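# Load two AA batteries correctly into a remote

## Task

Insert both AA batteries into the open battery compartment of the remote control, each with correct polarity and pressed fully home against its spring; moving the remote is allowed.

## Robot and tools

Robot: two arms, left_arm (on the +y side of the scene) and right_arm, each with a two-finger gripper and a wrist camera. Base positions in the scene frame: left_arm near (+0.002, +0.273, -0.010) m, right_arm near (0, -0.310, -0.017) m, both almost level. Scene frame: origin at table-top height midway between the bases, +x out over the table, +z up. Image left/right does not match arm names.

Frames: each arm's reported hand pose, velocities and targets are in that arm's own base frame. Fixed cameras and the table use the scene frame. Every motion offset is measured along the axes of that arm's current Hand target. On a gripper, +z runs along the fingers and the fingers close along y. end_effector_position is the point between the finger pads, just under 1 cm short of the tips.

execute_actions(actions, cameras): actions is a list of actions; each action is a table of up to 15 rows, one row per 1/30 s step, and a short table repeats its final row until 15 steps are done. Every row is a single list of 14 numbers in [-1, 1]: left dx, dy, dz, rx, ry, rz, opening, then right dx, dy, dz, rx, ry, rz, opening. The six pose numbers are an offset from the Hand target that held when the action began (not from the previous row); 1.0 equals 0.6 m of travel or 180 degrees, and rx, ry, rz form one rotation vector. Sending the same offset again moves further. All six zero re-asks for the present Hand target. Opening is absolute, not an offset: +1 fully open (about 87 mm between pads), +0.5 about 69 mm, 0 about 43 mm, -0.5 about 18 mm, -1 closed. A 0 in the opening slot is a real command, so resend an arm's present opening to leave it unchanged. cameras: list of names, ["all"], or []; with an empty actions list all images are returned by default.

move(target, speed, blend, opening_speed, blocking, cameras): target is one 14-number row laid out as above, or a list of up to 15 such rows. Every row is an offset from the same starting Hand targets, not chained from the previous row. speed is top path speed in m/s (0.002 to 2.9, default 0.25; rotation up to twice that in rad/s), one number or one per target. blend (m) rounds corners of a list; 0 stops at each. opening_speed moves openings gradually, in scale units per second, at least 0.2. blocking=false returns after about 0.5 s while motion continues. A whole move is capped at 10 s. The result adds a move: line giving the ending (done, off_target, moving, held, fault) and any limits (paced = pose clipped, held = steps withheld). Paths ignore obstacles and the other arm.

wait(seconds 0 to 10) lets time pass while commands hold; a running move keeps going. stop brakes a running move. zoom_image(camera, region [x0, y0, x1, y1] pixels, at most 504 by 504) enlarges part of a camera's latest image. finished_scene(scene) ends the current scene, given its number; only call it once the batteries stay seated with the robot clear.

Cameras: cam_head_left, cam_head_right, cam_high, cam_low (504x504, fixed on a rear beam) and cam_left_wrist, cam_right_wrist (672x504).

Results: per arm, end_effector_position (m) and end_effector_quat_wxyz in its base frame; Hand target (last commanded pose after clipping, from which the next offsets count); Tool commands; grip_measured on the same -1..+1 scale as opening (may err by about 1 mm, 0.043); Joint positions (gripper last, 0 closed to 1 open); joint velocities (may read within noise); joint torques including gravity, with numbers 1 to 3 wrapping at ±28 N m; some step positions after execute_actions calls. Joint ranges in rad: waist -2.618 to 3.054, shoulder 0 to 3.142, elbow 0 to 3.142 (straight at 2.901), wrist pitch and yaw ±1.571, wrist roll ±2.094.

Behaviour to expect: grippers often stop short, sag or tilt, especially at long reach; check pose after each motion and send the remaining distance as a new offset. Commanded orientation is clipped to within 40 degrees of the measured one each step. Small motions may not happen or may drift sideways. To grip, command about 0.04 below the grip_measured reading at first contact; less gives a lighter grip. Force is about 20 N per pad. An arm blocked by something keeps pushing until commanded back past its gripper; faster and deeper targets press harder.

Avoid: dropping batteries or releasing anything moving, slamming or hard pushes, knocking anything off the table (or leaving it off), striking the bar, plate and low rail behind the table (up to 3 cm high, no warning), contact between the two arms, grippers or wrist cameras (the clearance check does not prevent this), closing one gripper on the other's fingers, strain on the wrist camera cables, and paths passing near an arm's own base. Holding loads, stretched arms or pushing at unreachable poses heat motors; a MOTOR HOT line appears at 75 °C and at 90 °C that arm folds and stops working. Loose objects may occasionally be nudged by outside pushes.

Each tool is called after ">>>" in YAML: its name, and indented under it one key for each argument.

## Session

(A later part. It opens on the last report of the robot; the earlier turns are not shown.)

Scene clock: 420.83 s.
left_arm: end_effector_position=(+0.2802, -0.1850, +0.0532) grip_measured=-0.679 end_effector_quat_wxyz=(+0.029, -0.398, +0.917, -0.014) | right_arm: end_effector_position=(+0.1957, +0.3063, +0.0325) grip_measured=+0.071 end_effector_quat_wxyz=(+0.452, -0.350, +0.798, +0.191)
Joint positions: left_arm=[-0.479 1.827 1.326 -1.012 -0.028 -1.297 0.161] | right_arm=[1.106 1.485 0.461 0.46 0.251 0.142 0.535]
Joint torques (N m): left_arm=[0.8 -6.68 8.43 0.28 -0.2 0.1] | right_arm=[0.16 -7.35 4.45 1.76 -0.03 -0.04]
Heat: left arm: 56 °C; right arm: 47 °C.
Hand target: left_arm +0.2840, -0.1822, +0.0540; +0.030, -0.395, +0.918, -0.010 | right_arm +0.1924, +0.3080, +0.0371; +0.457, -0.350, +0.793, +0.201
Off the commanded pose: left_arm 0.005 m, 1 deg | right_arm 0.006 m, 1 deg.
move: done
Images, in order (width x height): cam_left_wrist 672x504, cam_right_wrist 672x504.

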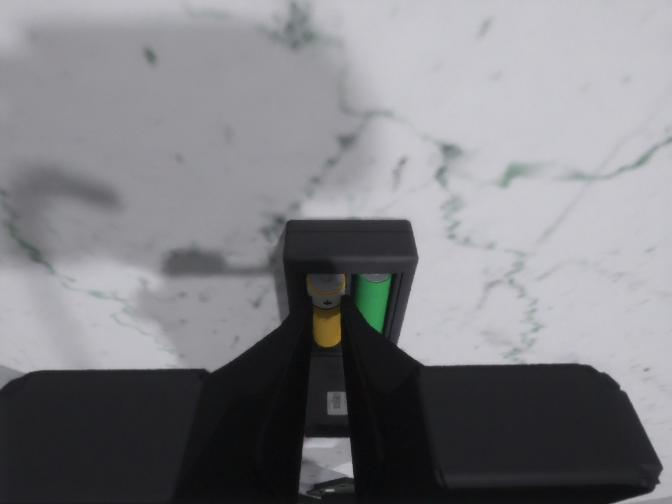

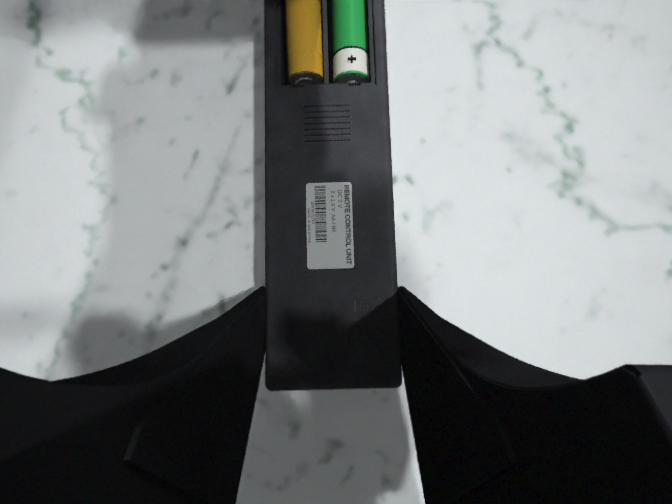

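>>> move:
  target:
    - [0.005,0,0.0,0,0,0,-0.74,0,0,0,0,0,0,0.0]
    - [0.005,0,0.0,0,0,0,-0.55,0,0,0,0,0,0,0.0]
    - [0.005,0,-0.025,0,0,0,-0.55,0,0,0,0,0,0,0.0]
  speed: 0.02
  opening_speed: 0.25
  cameras: ["cam_left_wrist","cam_right_wrist"]

>>> zoom_image:
  camera: "cam_left_wrist"
  region: [280, 200, 400, 320]

>>> zoom_image:
  camera: "cam_right_wrist"
  region: [270, 0, 390, 100]

Scene clock: 424.73 s.
left_arm: end_effector_position=(+0.2750, -0.1824, +0.0589) grip_measured=-0.550 end_effector_quat_wxyz=(+0.019, -0.398, +0.917, -0.002) | right_arm: end_effector_position=(+0.1957, +0.3063, +0.0325) grip_measured=+0.071 end_effector_quat_wxyz=(+0.452, -0.350, +0.798, +0.191)
Joint positions: left_arm=[-0.479 1.828 1.351 -1.066 -0.027 -1.296 0.225] | right_arm=[1.106 1.485 0.461 0.46 0.251 0.142 0.535]
Joint torques (N m): left_arm=[0.03 -8.42 9.63 0.17 -0.2 -0.03] | right_arm=[0.14 -7.36 4.45 1.76 -0.03 -0.05]
Heat: left arm: 55 °C; right arm: 47 °C.
Hand target: left_arm +0.2809, -0.1844, +0.0688; +0.030, -0.395, +0.918, -0.009 | right_arm +0.1924, +0.3080, +0.0371; +0.457, -0.350, +0.793, +0.201
Off the commanded pose: left_arm 0.012 m, 1 deg | right_arm 0.006 m, 1 deg.
move: off_target (left_arm)
Images, in order (width x height): cam_left_wrist 672x504, cam_right_wrist 672x504.

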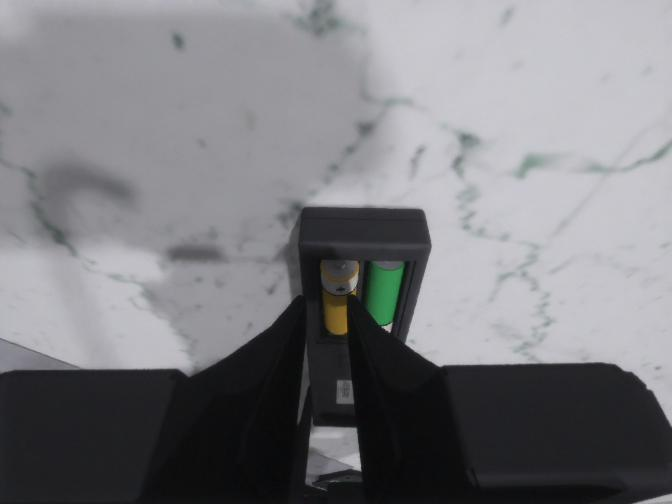

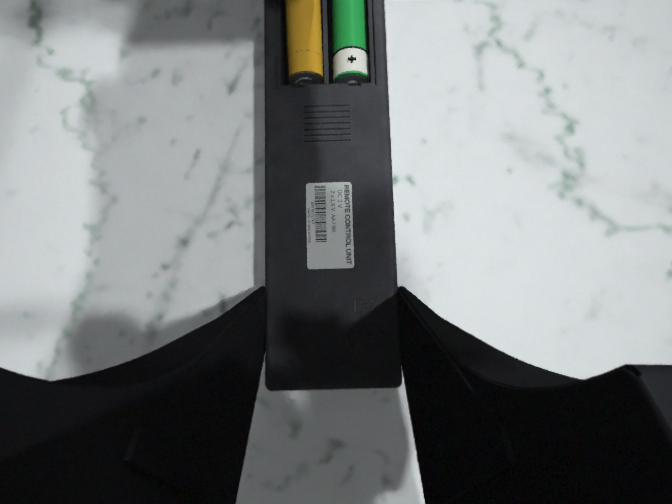

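Scaled by 4.200.

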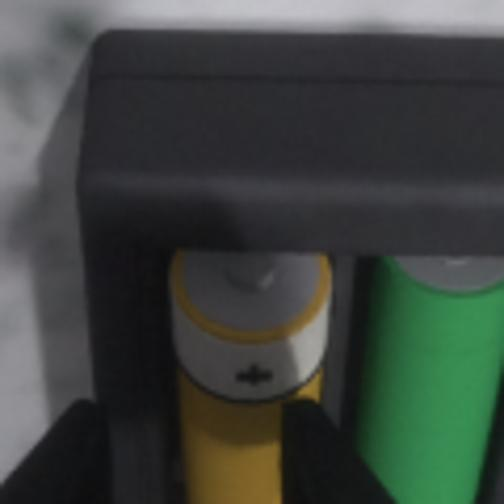

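Scaled by 4.200.

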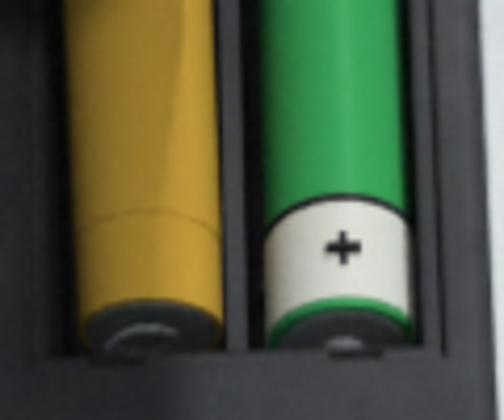

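>>> move:
  target:
    - [0,-0.005,-0.02,0,0.0,0,-0.5,0,0,0,0,0,0,0.0]
    - [-0.0142,-0.002,-0.05,0,0.014,0,-0.82,0,0,0,0,0,0,0.0]
    - [-0.0142,-0.002,-0.012,0,0.014,0,-0.82,0,0,0,0,0,0,0.0]
  speed: 0.06
  blend: [0.005,0.0,0]
  cameras: ["cam_left_wrist","cam_right_wrist"]

>>> zoom_image:
  camera: "cam_left_wrist"
  region: [270, 200, 390, 320]

>>> zoom_image:
  camera: "cam_right_wrist"
  region: [270, 0, 390, 100]

Scene clock: 430.33 s.
left_arm: end_effector_position=(+0.2863, -0.1808, +0.0773) grip_measured=-0.820 end_effector_quat_wxyz=(+0.011, -0.397, +0.918, -0.015) | right_arm: end_effector_position=(+0.1957, +0.3063, +0.0325) grip_measured=+0.071 end_effector_quat_wxyz=(+0.452, -0.350, +0.798, +0.191)
Joint positions: left_arm=[-0.444 1.843 1.44 -1.131 0.004 -1.26 0.09] | right_arm=[1.106 1.485 0.461 0.46 0.251 0.142 0.535]
Joint torques (N m): left_arm=[0.62 -8.05 6.27 0.38 -0.05 0.04] | right_arm=[0.14 -7.35 4.45 1.76 -0.03 -0.04]
Heat: left arm: 55 °C; right arm: 47 °C.
Hand target: left_arm +0.2873, -0.1792, +0.0765; +0.010, -0.395, +0.918, -0.018 | right_arm +0.1924, +0.3080, +0.0371; +0.457, -0.350, +0.793, +0.201
Off the commanded pose: left_arm 0.002 m, 0 deg | right_arm 0.006 m, 1 deg.
move: done
Images, in order (width x height): cam_left_wrist 672x504, cam_right_wrist 672x504.

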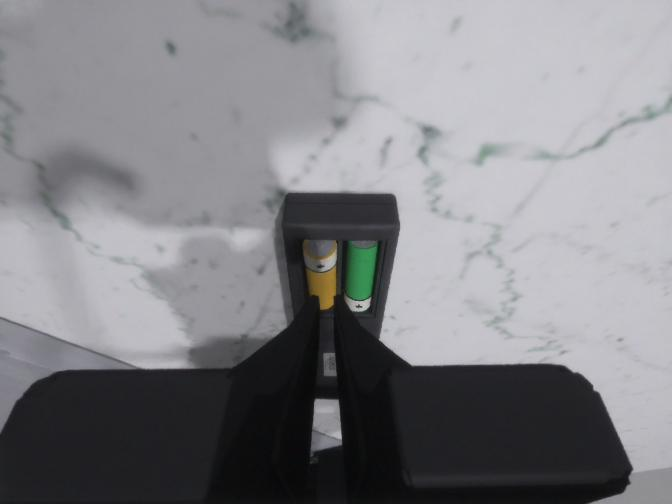

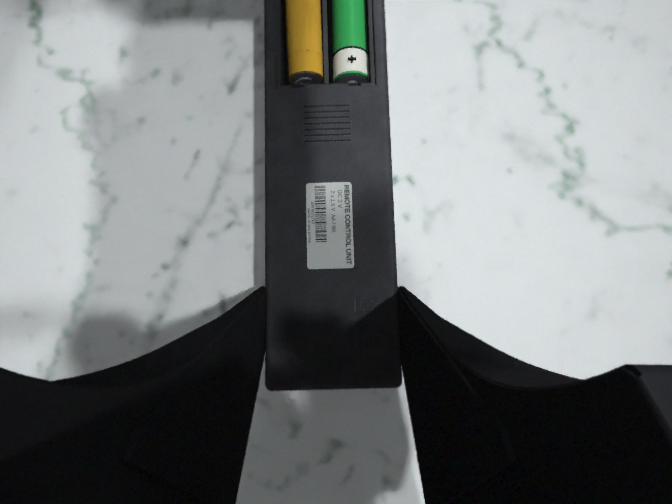

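Scaled by 4.200.

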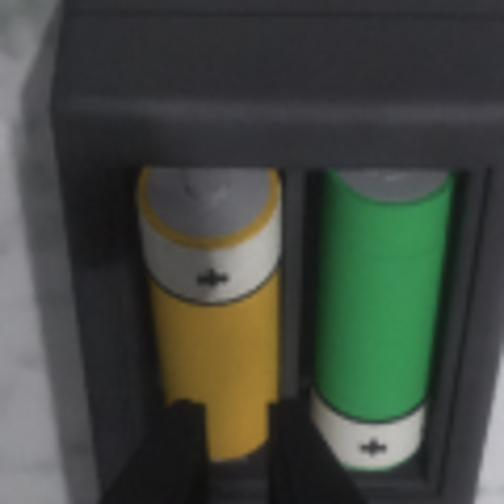

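Scaled by 4.200.

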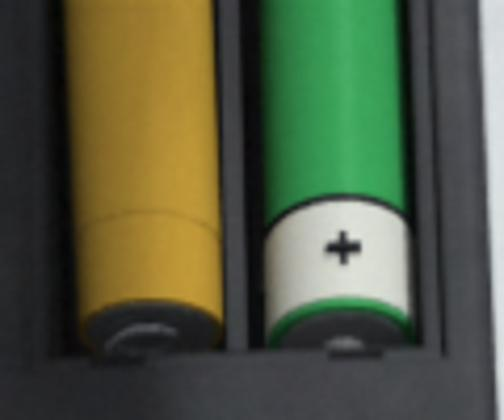

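>>> move:
  target:
    - [0.0067,0.0025,-0.025,0,0.0,0,-0.82,0,0,0,0,0,0,0.0]
    - [0.0067,0.0025,0.0117,0,0.0,0,-0.82,0,0,0,0,0,0,0.0]
  speed: 0.05
  cameras: ["cam_left_wrist","cam_right_wrist"]

>>> zoom_image:
  camera: "cam_left_wrist"
  region: [270, 200, 390, 320]

Scene clock: 434.40 s.
left_arm: end_effector_position=(+0.2843, -0.1798, +0.0692) grip_measured=-0.820 end_effector_quat_wxyz=(+0.010, -0.397, +0.918, -0.014) | right_arm: end_effector_position=(+0.1957, +0.3063, +0.0325) grip_measured=+0.071 end_effector_quat_wxyz=(+0.452, -0.350, +0.798, +0.191)
Joint positions: left_arm=[-0.444 1.843 1.407 -1.102 0.004 -1.26 0.09] | right_arm=[1.106 1.485 0.461 0.46 0.251 0.142 0.535]
Joint torques (N m): left_arm=[0.01 -8.42 6.12 0.44 -0.03 -0.1] | right_arm=[0.14 -7.36 4.45 1.76 -0.03 -0.04]
Heat: left arm: 54 °C; right arm: 47 °C.
Hand target: left_arm +0.2837, -0.1813, +0.0694; +0.010, -0.395, +0.918, -0.018 | right_arm +0.1924, +0.3080, +0.0371; +0.457, -0.350, +0.793, +0.201
Off the commanded pose: left_arm 0.002 m, 1 deg | right_arm 0.006 m, 1 deg.
move: done
Images, in order (width x height): cam_left_wrist 672x504, cam_right_wrist 672x504.

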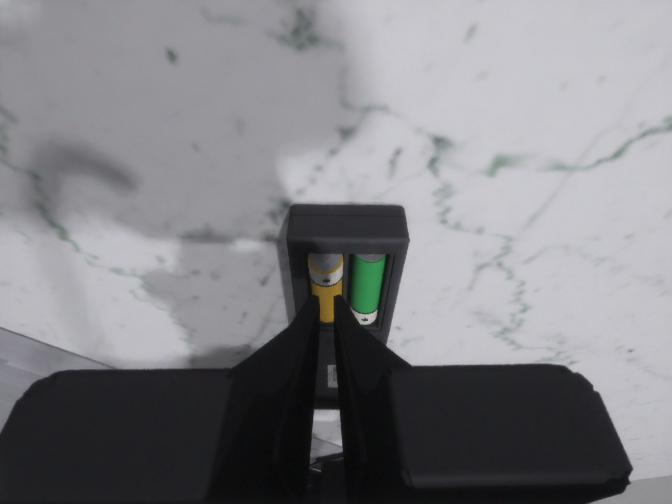

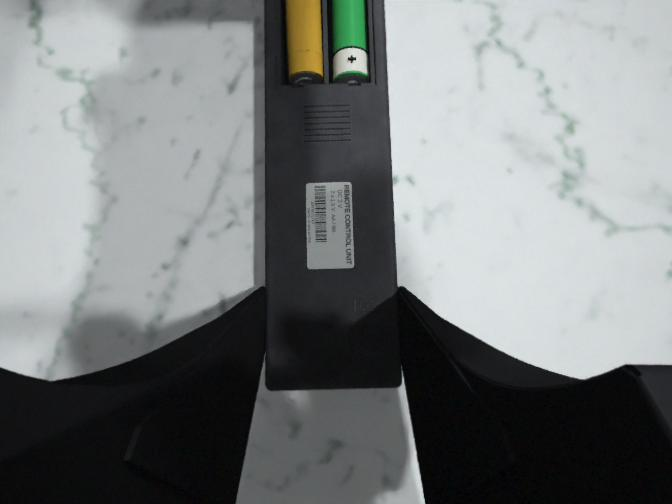

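Scaled by 4.200.

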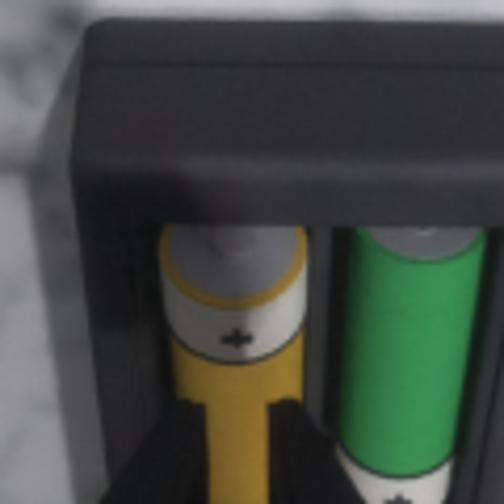

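>>> move:
  target:
    - [0.0083,0.0008,-0.025,0,0.0,0,-0.82,0,0,0,0,0,0,0.0]
    - [0.0083,0.0008,0.0083,0,0.0,0,-0.82,0,0,0,0,0,0,0.0]
  speed: 0.05
  cameras: ["cam_left_wrist","cam_right_wrist"]

>>> zoom_image:
  camera: "cam_left_wrist"
  region: [270, 200, 390, 320]

Scene clock: 437.03 s.
left_arm: end_effector_position=(+0.2802, -0.1827, +0.0634) grip_measured=-0.820 end_effector_quat_wxyz=(+0.009, -0.391, +0.920, -0.013) | right_arm: end_effector_position=(+0.1957, +0.3063, +0.0325) grip_measured=+0.071 end_effector_quat_wxyz=(+0.452, -0.350, +0.798, +0.191)
Joint positions: left_arm=[-0.457 1.843 1.383 -1.081 0.004 -1.26 0.09] | right_arm=[1.106 1.485 0.461 0.46 0.251 0.142 0.535]
Joint torques (N m): left_arm=[-0.23 -8.55 6.09 0.38 -0.04 -0.18] | right_arm=[0.16 -7.36 4.45 1.76 -0.03 -0.05]
Heat: left arm: 54 °C; right arm: 47 °C.
Hand target: left_arm +0.2800, -0.1847, +0.0643; +0.009, -0.395, +0.918, -0.018 | right_arm +0.1924, +0.3080, +0.0371; +0.457, -0.350, +0.793, +0.201
Off the commanded pose: left_arm 0.002 m, 1 deg | right_arm 0.006 m, 1 deg.
move: done
Images, in order (width x height): cam_left_wrist 672x504, cam_right_wrist 672x504.

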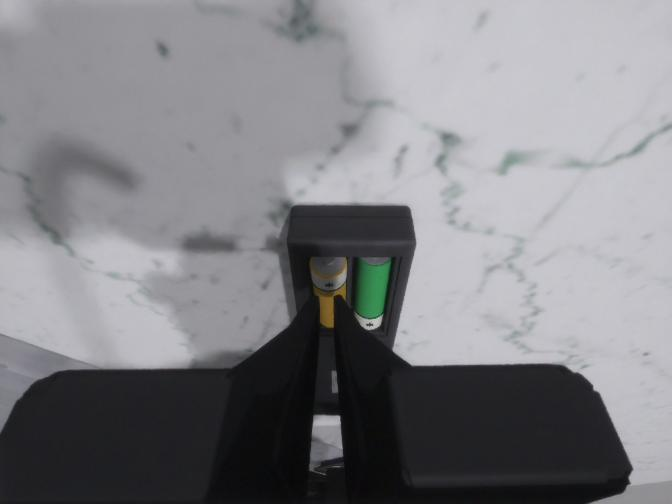

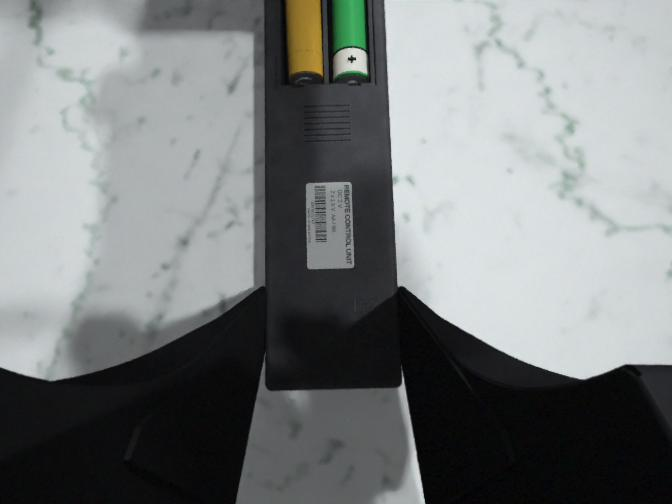

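Scaled by 4.200.

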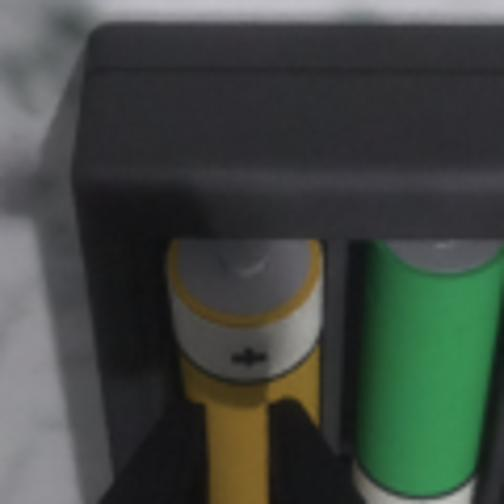

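>>> move:
  target:
    - [0.0,-0.0035,-0.025,0,0.0,0,-0.82,0,0,0,0,0,0,0.0]
    - [0.0,-0.0035,0.005,0,0.0,0,-0.82,0,0,0,0,0,0,0.0]
  speed: 0.05
  cameras: ["cam_left_wrist","cam_right_wrist"]

>>> zoom_image:
  camera: "cam_left_wrist"
  region: [270, 200, 390, 320]

Scene clock: 441.83 s.
left_arm: end_effector_position=(+0.2823, -0.1843, +0.0637) grip_measured=-0.820 end_effector_quat_wxyz=(+0.012, -0.391, +0.920, -0.017) | right_arm: end_effector_position=(+0.1957, +0.3063, +0.0325) grip_measured=+0.071 end_effector_quat_wxyz=(+0.452, -0.350, +0.798, +0.191)
Joint positions: left_arm=[-0.458 1.843 1.385 -1.072 0.004 -1.261 0.09] | right_arm=[1.106 1.485 0.461 0.46 0.251 0.142 0.535]
Joint torques (N m): left_arm=[-0.18 -7.84 6.08 0.4 -0.07 -0.25] | right_arm=[0.16 -7.38 4.45 1.76 -0.03 -0.05]
Heat: left arm: 53 °C; right arm: 47 °C.
Hand target: left_arm +0.2817, -0.1862, +0.0615; +0.009, -0.395, +0.918, -0.018 | right_arm +0.1924, +0.3080, +0.0371; +0.457, -0.350, +0.793, +0.201
Off the commanded pose: left_arm 0.003 m, 1 deg | right_arm 0.006 m, 1 deg.
move: done
Images, in order (width x height): cam_left_wrist 672x504, cam_right_wrist 672x504.

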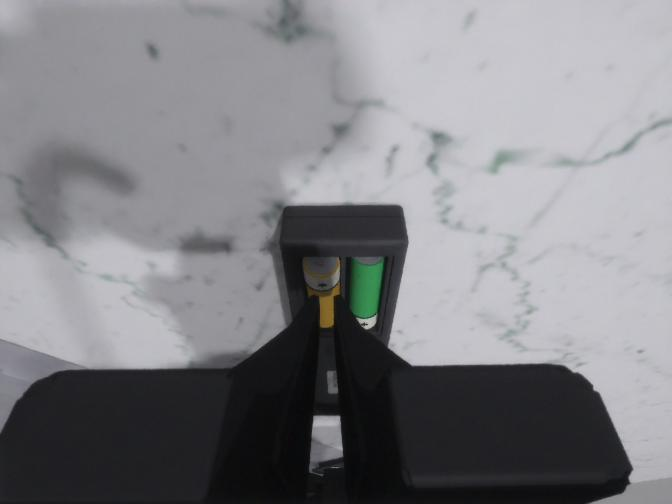

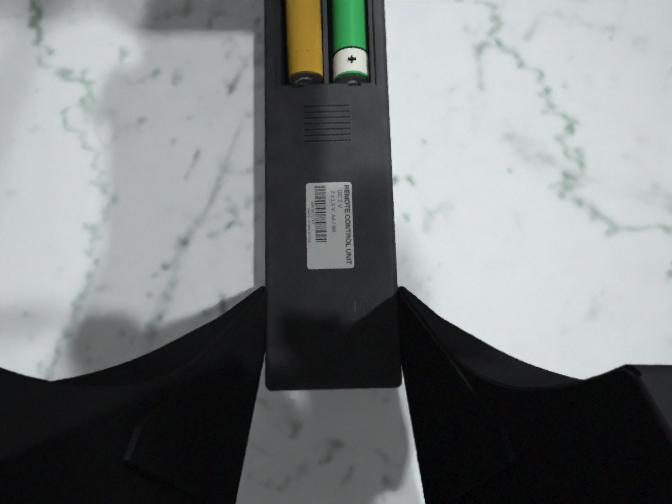

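Scaled by 4.200.

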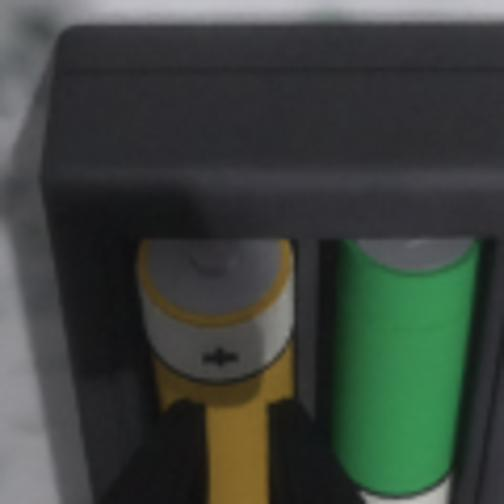

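>>> move:
  target: [0.0,0.001,0.0133,0,0.0,0,-0.82,0,0,0,0,0,0,0.0]
  speed: 0.03
  cameras: ["cam_left_wrist","cam_right_wrist"]

>>> zoom_image:
  camera: "cam_left_wrist"
  region: [270, 200, 390, 320]

Scene clock: 443.03 s.
left_arm: end_effector_position=(+0.2813, -0.1838, +0.0570) grip_measured=-0.820 end_effector_quat_wxyz=(+0.010, -0.391, +0.920, -0.015) | right_arm: end_effector_position=(+0.1957, +0.3063, +0.0325) grip_measured=+0.071 end_effector_quat_wxyz=(+0.452, -0.350, +0.798, +0.191)
Joint positions: left_arm=[-0.458 1.848 1.365 -1.051 0.004 -1.261 0.09] | right_arm=[1.106 1.485 0.461 0.46 0.251 0.142 0.535]
Joint torques (N m): left_arm=[-0.23 -7.73 5.56 0.52 -0.03 -0.28] | right_arm=[0.14 -7.36 4.45 1.76 -0.03 -0.05]
Heat: left arm: 53 °C; right arm: 47 °C.
Hand target: left_arm +0.2815, -0.1860, +0.0535; +0.009, -0.395, +0.918, -0.018 | right_arm +0.1924, +0.3080, +0.0371; +0.457, -0.350, +0.793, +0.201
Off the commanded pose: left_arm 0.004 m, 1 deg | right_arm 0.006 m, 1 deg.
move: done
Images, in order (width x height): cam_left_wrist 672x504, cam_right_wrist 672x504.

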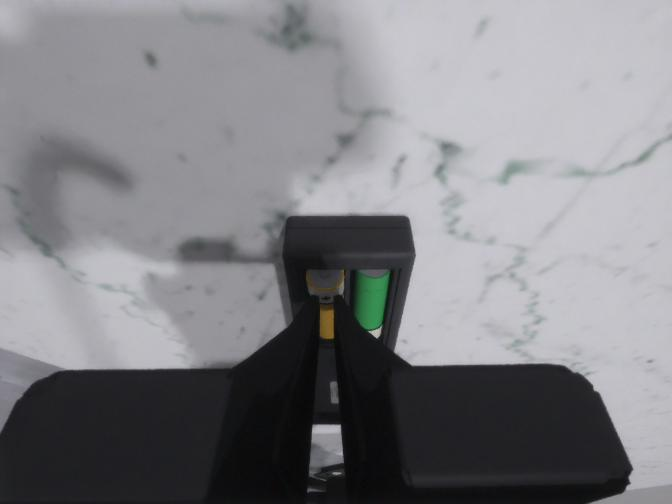

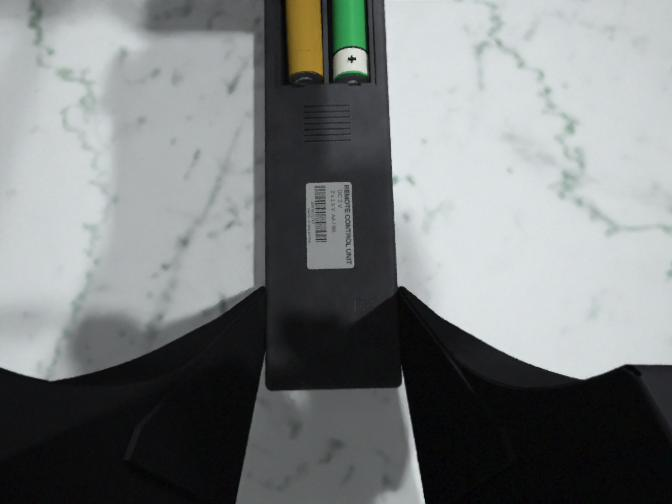

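Scaled by 4.200.

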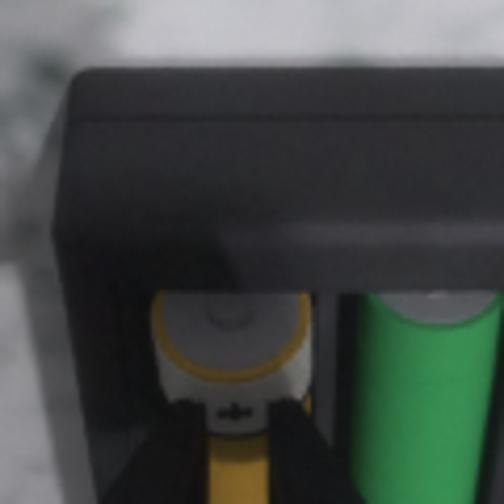

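>>> move:
  target: [0.0,0.0,0.022,0,0.0,0,-0.82,0,0,0,0,0,0,0.0]
  speed: 0.03
  cameras: ["cam_left_wrist","cam_right_wrist"]

>>> zoom_image:
  camera: "cam_left_wrist"
  region: [270, 200, 390, 320]

>>> zoom_image:
  camera: "cam_right_wrist"
  region: [270, 0, 390, 100]

Scene clock: 444.57 s.
left_arm: end_effector_position=(+0.2809, -0.1859, +0.0512) grip_measured=-0.820 end_effector_quat_wxyz=(+0.008, -0.390, +0.920, -0.022) | right_arm: end_effector_position=(+0.1957, +0.3064, +0.0325) grip_measured=+0.071 end_effector_quat_wxyz=(+0.452, -0.350, +0.798, +0.191)
Joint positions: left_arm=[-0.458 1.849 1.341 -1.018 0.016 -1.261 0.09] | right_arm=[1.106 1.485 0.461 0.46 0.25 0.142 0.535]
Joint torques (N m): left_arm=[-0.21 -6.35 4.6 0.69 -0.18 -0.25] | right_arm=[0.16 -7.36 4.45 1.76 -0.03 -0.05]
Heat: left arm: 53 °C; right arm: 47 °C.
Hand target: left_arm +0.2820, -0.1863, +0.0403; +0.010, -0.395, +0.918, -0.018 | right_arm +0.1924, +0.3080, +0.0371; +0.457, -0.350, +0.793, +0.201
Off the commanded pose: left_arm 0.011 m, 1 deg | right_arm 0.006 m, 1 deg.
move: off_target (left_arm)
Images, in order (width x height): cam_left_wrist 672x504, cam_right_wrist 672x504.

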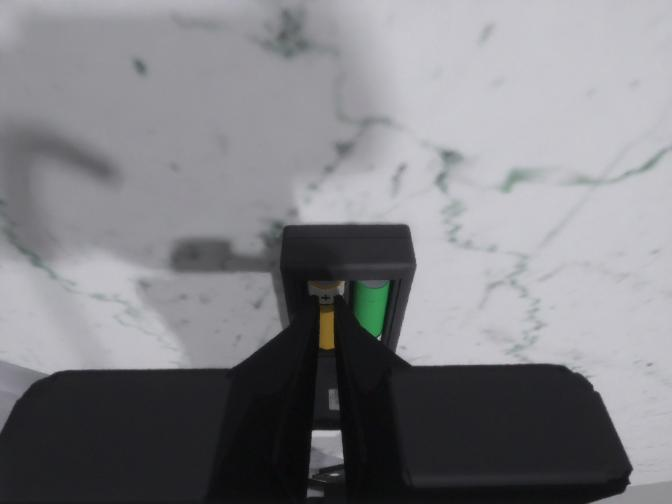

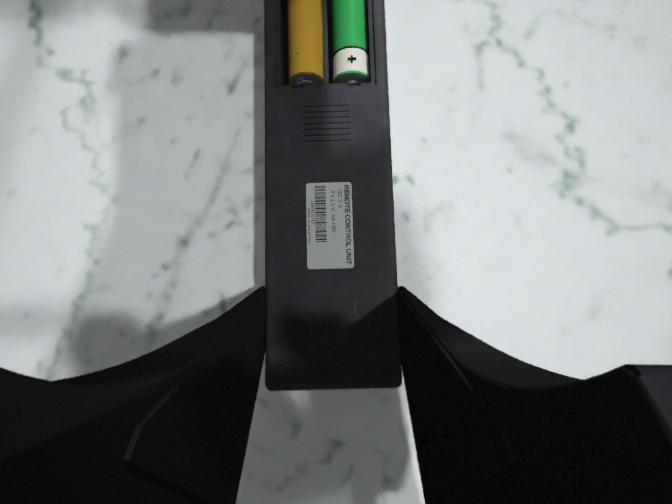

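Scaled by 4.200.

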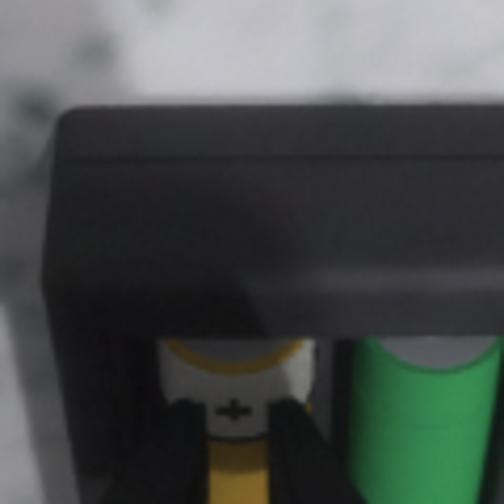

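Scaled by 4.200.

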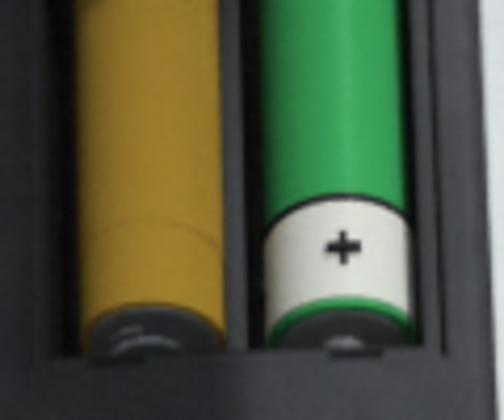

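>>> move:
  target:
    - [0.0,0.0,-0.01,0,0.0,0,-0.82,0,0,0,0,0,0,0.0]
    - [0.0,0.0,-0.01,0,0.0,0,-0.74,0,0,0,0,0,0,0.0]
    - [0.0,0.0,-0.035,0,0.0,0,-0.74,0,0,0,0,0,0,0.0]
    - [0.0,0.0,-0.08,0,0.0,0,-0.74,0,0,0,0,0,0,0.0]
  speed: 0.025
  opening_speed: 0.25
  cameras: ["cam_left_wrist","cam_right_wrist"]

>>> zoom_image:
  camera: "cam_left_wrist"
  region: [270, 180, 390, 300]

>>> zoom_image:
  camera: "cam_right_wrist"
  region: [270, 0, 390, 100]

Scene clock: 450.10 s.
left_arm: end_effector_position=(+0.2736, -0.1825, +0.0714) grip_measured=-0.740 end_effector_quat_wxyz=(-0.008, -0.391, +0.920, -0.003) | right_arm: end_effector_position=(+0.1957, +0.3064, +0.0325) grip_measured=+0.071 end_effector_quat_wxyz=(+0.452, -0.350, +0.798, +0.191)
Joint positions: left_arm=[-0.459 1.849 1.421 -1.149 0.016 -1.262 0.13] | right_arm=[1.106 1.485 0.461 0.46 0.25 0.142 0.535]
Joint torques (N m): left_arm=[-0.1 -10.51 9.66 0.11 -0.17 -0.23] | right_arm=[0.14 -7.36 4.45 1.76 -0.03 -0.05]
Heat: left arm: 53 °C; right arm: 47 °C.
Hand target: left_arm +0.2803, -0.1850, +0.0882; +0.009, -0.395, +0.918, -0.018 | right_arm +0.1924, +0.3080, +0.0371; +0.457, -0.350, +0.793, +0.201
Off the commanded pose: left_arm 0.018 m, 3 deg | right_arm 0.006 m, 1 deg.
move: off_target (left_arm)
Images, in order (width x height): cam_left_wrist 672x504, cam_right_wrist 672x504.

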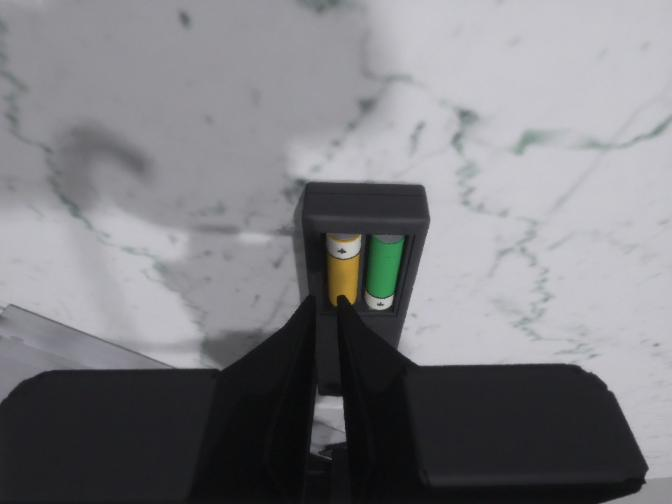

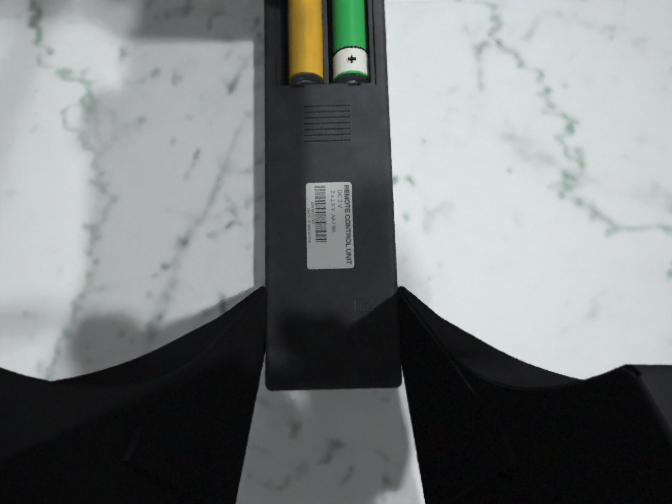

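Scaled by 4.200.

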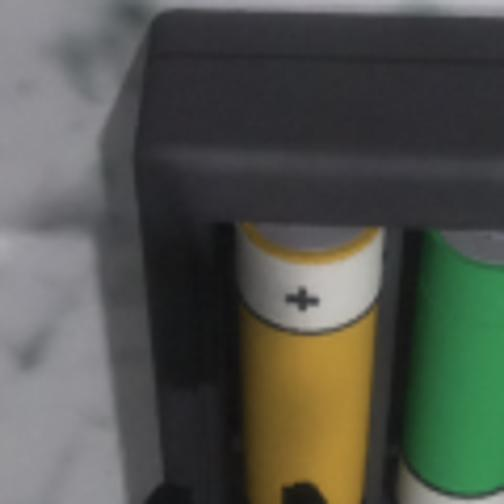

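Scaled by 4.200.

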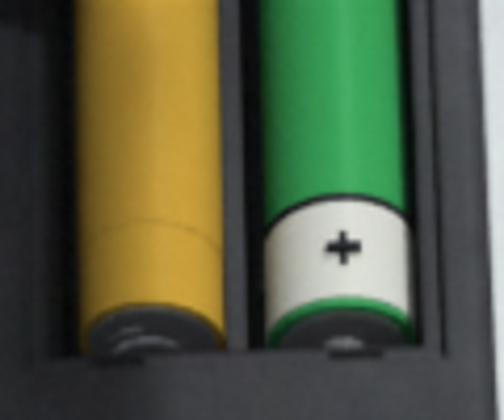

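>>> zoom_image:
  camera: "cam_left_wrist"
  region: [296, 210, 426, 340]

>>> zoom_image:
  camera: "cam_right_wrist"
  region: [275, 50, 385, 110]

Scaled by 3.877.

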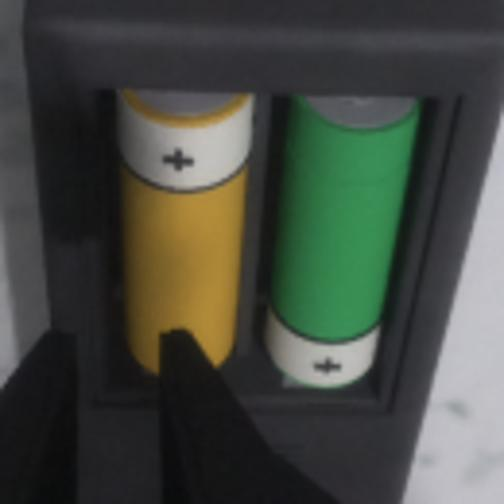

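Scaled by 4.582.

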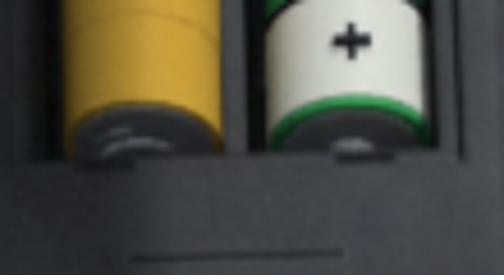

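>>> move:
  target:
    - [0.0,0.0,-0.06,0,0,0,-1,0,0,0,0,0,0,0.0]
    - [0.0379,0.0526,-0.06,0,0,0.494,-1,0,0,0,0,0,0,0.0]
    - [0.0379,0.0526,0.004,0,0,0.494,-1,0,0,0,0,0,0,0.0]
  speed: 0.3
  blend: [0.01,0.01,0]
  cameras: ["cam_left_wrist"]

>>> zoom_image:
  camera: "cam_left_wrist"
  region: [260, 150, 420, 300]

Scene clock: 456.67 s.
left_arm: end_effector_position=(+0.2388, -0.1809, +0.0803) grip_measured=-1.000 end_effector_quat_wxyz=(+0.005, +0.354, +0.935, -0.009) | right_arm: end_effector_position=(+0.1957, +0.3064, +0.0325) grip_measured=+0.071 end_effector_quat_wxyz=(+0.452, -0.350, +0.798, +0.191)
Joint positions: left_arm=[-0.65 1.831 1.439 -1.163 0.015 0.075 0] | right_arm=[1.106 1.485 0.461 0.46 0.25 0.142 0.535]
Joint torques (N m): left_arm=[0.02 -9.47 6.37 0.45 -0.11 0.03] | right_arm=[0.14 -7.36 4.45 1.76 -0.03 -0.05]
Heat: left arm: 53 °C; right arm: 47 °C.
Hand target: left_arm +0.2419, -0.1799, +0.0844; +0.019, +0.361, +0.932, -0.006 | right_arm +0.1924, +0.3080, +0.0371; +0.457, -0.350, +0.793, +0.201
Off the commanded pose: left_arm 0.005 m, 2 deg | right_arm 0.006 m, 1 deg.
move: done
Images, in order (width x height): cam_left_wrist 672x504.

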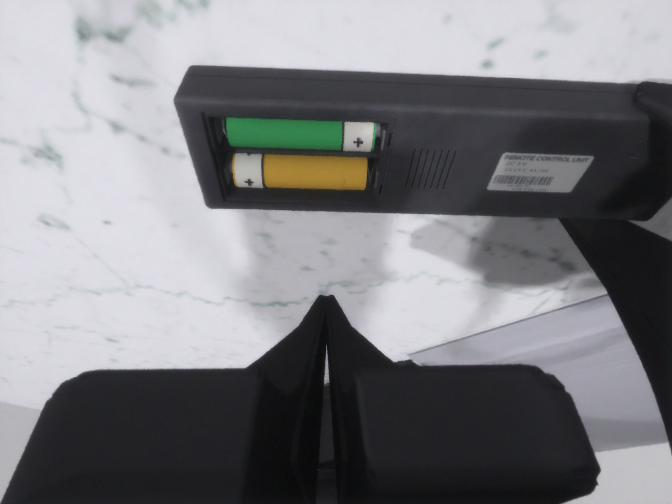

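Scaled by 3.150.

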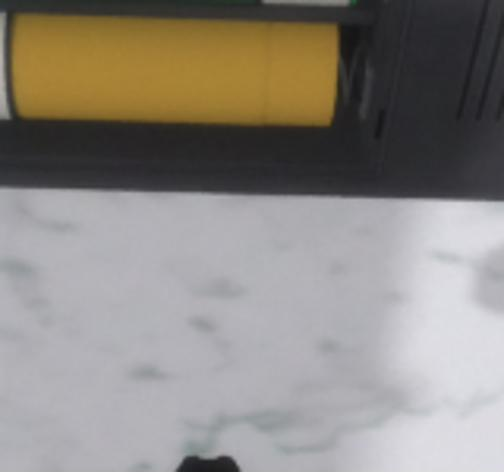

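>>> zoom_image:
  camera: "cam_left_wrist"
  region: [190, 90, 310, 215]

>>> zoom_image:
  camera: "cam_left_wrist"
  region: [300, 90, 420, 215]

Scaled by 4.032.

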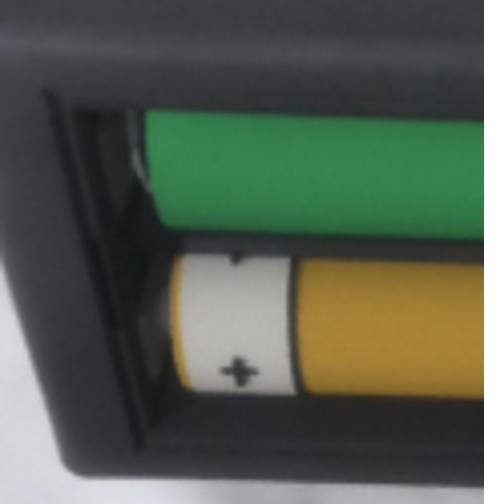

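Scaled by 4.032.

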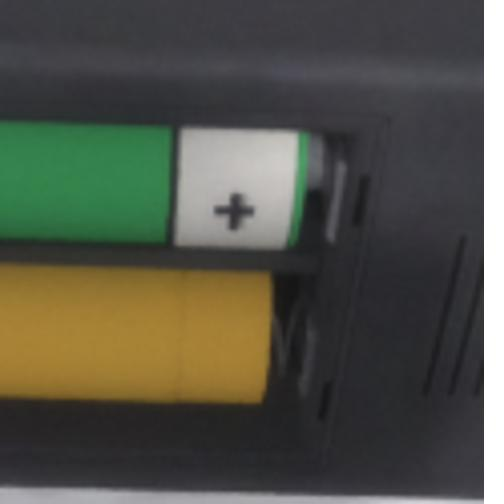

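>>> zoom_image:
  camera: "cam_left_wrist"
  region: [200, 110, 260, 210]

>>> zoom_image:
  camera: "cam_left_wrist"
  region: [350, 110, 410, 210]

Scaled by 5.040.

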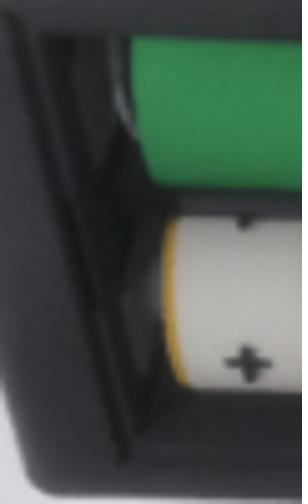

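Scaled by 5.040.

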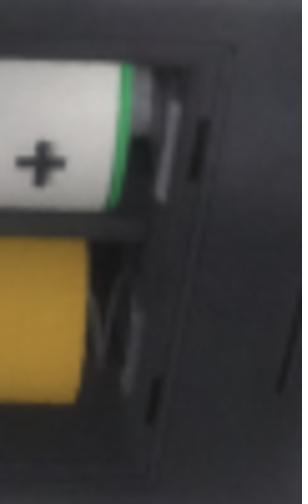

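>>> move:
  target:
    - [-0.0027,0,-0.0665,0,0,0,-0.82,0,0,0,0,0,0,0.0]
    - [-0.0593,0.042,-0.0642,0,0,-0.494,-0.82,0,0,0,0,0,0,0.0]
    - [-0.056,0.0419,0.0197,0,0,-0.494,-0.82,0,0,0,0,0,0,0.0]
  speed: 0.3
  blend: [0.01,0.01,0]
  cameras: ["cam_left_wrist"]

>>> zoom_image:
  camera: "cam_left_wrist"
  region: [270, 200, 390, 320]

Scene clock: 470.43 s.
left_arm: end_effector_position=(+0.2805, -0.1859, +0.0719) grip_measured=-0.820 end_effector_quat_wxyz=(+0.002, -0.386, +0.923, -0.014) | right_arm: end_effector_position=(+0.1957, +0.3064, +0.0325) grip_measured=+0.071 end_effector_quat_wxyz=(+0.452, -0.350, +0.798, +0.191)
Joint positions: left_arm=[-0.46 1.85 1.426 -1.122 0.015 -1.252 0.09] | right_arm=[1.106 1.485 0.461 0.46 0.25 0.142 0.535]
Joint torques (N m): left_arm=[0.51 -8.87 6.5 0.37 -0.14 -0.29] | right_arm=[0.14 -7.36 4.45 1.76 -0.03 -0.05]
Heat: left arm: 53 °C; right arm: 47 °C.
Hand target: left_arm +0.2840, -0.1842, +0.0740; +0.009, -0.395, +0.918, -0.018 | right_arm +0.1924, +0.3080, +0.0371; +0.457, -0.350, +0.793, +0.201
Off the commanded pose: left_arm 0.004 m, 1 deg | right_arm 0.006 m, 1 deg.
move: done
Images, in order (width x height): cam_left_wrist 672x504.

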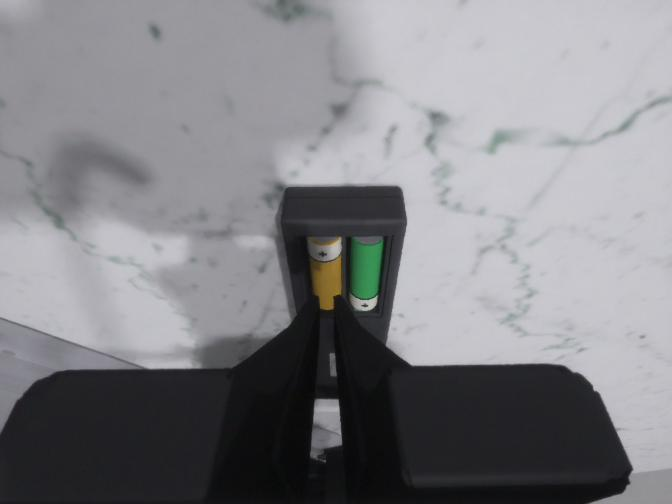

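Scaled by 4.200.

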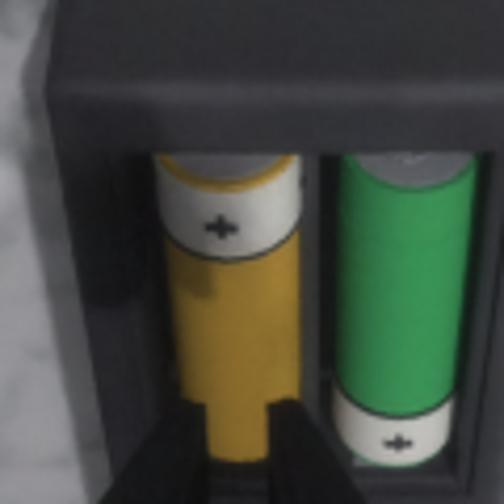

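>>> move:
  target:
    - [-0.0092,-0.0012,-0.01,0,0,0,-0.82,0,0,0,0,0,0,0.0]
    - [-0.0092,-0.0012,0.0217,0,0,0,-0.82,0,0,0,0,0,0,0.0]
  speed: 0.05
  cameras: ["cam_left_wrist"]

>>> zoom_image:
  camera: "cam_left_wrist"
  region: [270, 200, 390, 320]

Scene clock: 472.77 s.
left_arm: end_effector_position=(+0.2868, -0.1840, +0.0627) grip_measured=-0.820 end_effector_quat_wxyz=(+0.007, -0.392, +0.920, -0.019) | right_arm: end_effector_position=(+0.1957, +0.3064, +0.0325) grip_measured=+0.071 end_effector_quat_wxyz=(+0.452, -0.350, +0.798, +0.191)
Joint positions: left_arm=[-0.446 1.861 1.403 -1.075 0.015 -1.252 0.09] | right_arm=[1.106 1.485 0.461 0.46 0.25 0.142 0.535]
Joint torques (N m): left_arm=[0.57 -8.06 6 0.44 -0.15 -0.12] | right_arm=[0.14 -7.36 4.45 1.76 -0.03 -0.05]
Heat: left arm: 54 °C; right arm: 47 °C.
Hand target: left_arm +0.2889, -0.1811, +0.0612; +0.010, -0.395, +0.918, -0.018 | right_arm +0.1924, +0.3080, +0.0371; +0.457, -0.350, +0.793, +0.201
Off the commanded pose: left_arm 0.004 m, 1 deg | right_arm 0.006 m, 1 deg.
move: done
Images, in order (width x height): cam_left_wrist 672x504.

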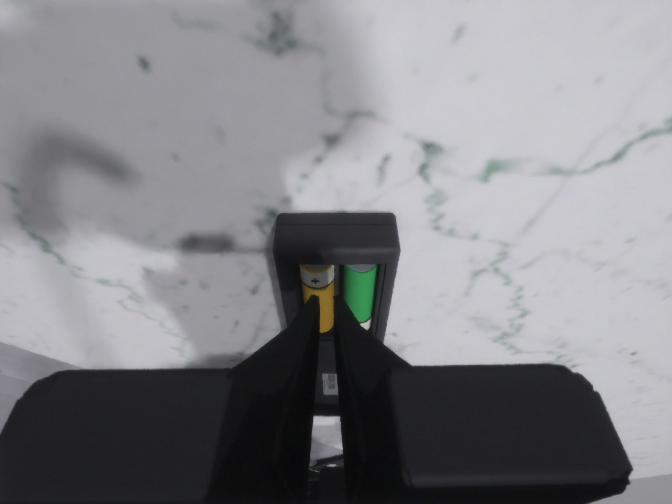

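Scaled by 4.200.

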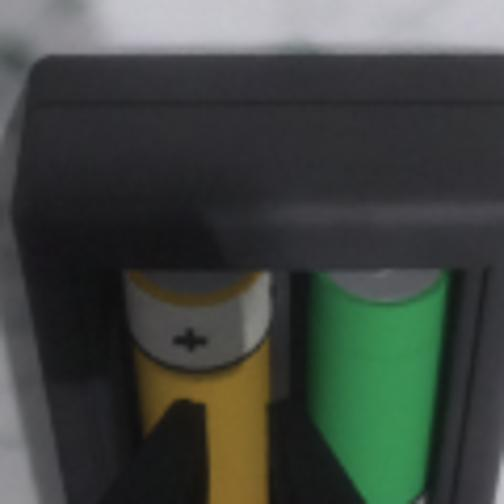

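>>> move:
  target:
    - [0.0,0.004,-0.03,0,0,0,-0.82,0,0,0,0,0,0,0.0]
    - [0.0,0.004,0.004,0,0,0,-0.82,0,0,0,0,0,0,0.0]
  speed: 0.05
  cameras: ["cam_left_wrist"]

>>> zoom_image:
  camera: "cam_left_wrist"
  region: [270, 200, 390, 320]

Scene clock: 475.13 s.
left_arm: end_effector_position=(+0.2851, -0.1826, +0.0586) grip_measured=-0.820 end_effector_quat_wxyz=(+0.005, -0.392, +0.920, -0.017) | right_arm: end_effector_position=(+0.1957, +0.3064, +0.0325) grip_measured=+0.071 end_effector_quat_wxyz=(+0.452, -0.350, +0.798, +0.191)
Joint positions: left_arm=[-0.445 1.861 1.386 -1.064 0.015 -1.252 0.09] | right_arm=[1.106 1.485 0.461 0.46 0.25 0.142 0.535]
Joint torques (N m): left_arm=[0.59 -8.58 6.05 0.41 -0.17 -0.06] | right_arm=[0.14 -7.36 4.45 1.76 -0.03 -0.05]
Heat: left arm: 54 °C; right arm: 47 °C.
Hand target: left_arm +0.2872, -0.1795, +0.0587; +0.010, -0.395, +0.918, -0.018 | right_arm +0.1924, +0.3080, +0.0371; +0.457, -0.350, +0.793, +0.201
Off the commanded pose: left_arm 0.004 m, 1 deg | right_arm 0.006 m, 1 deg.
move: done
Images, in order (width x height): cam_left_wrist 672x504.

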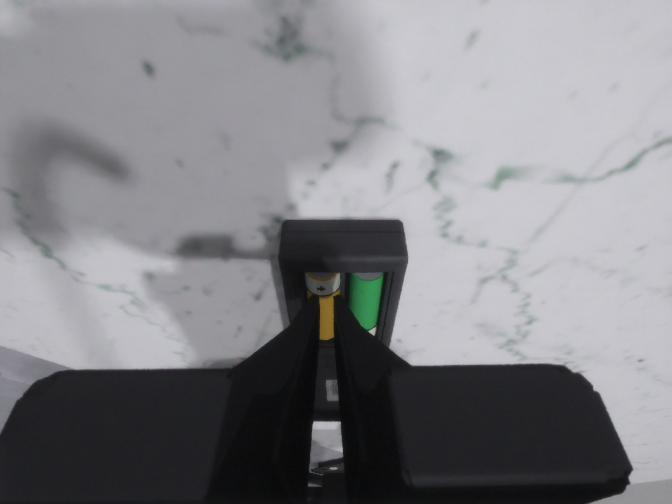

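Scaled by 4.200.

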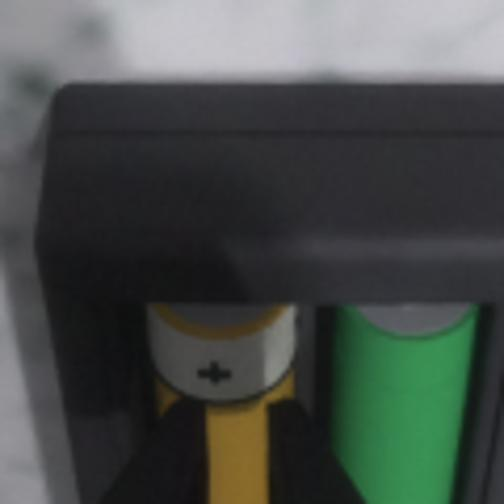

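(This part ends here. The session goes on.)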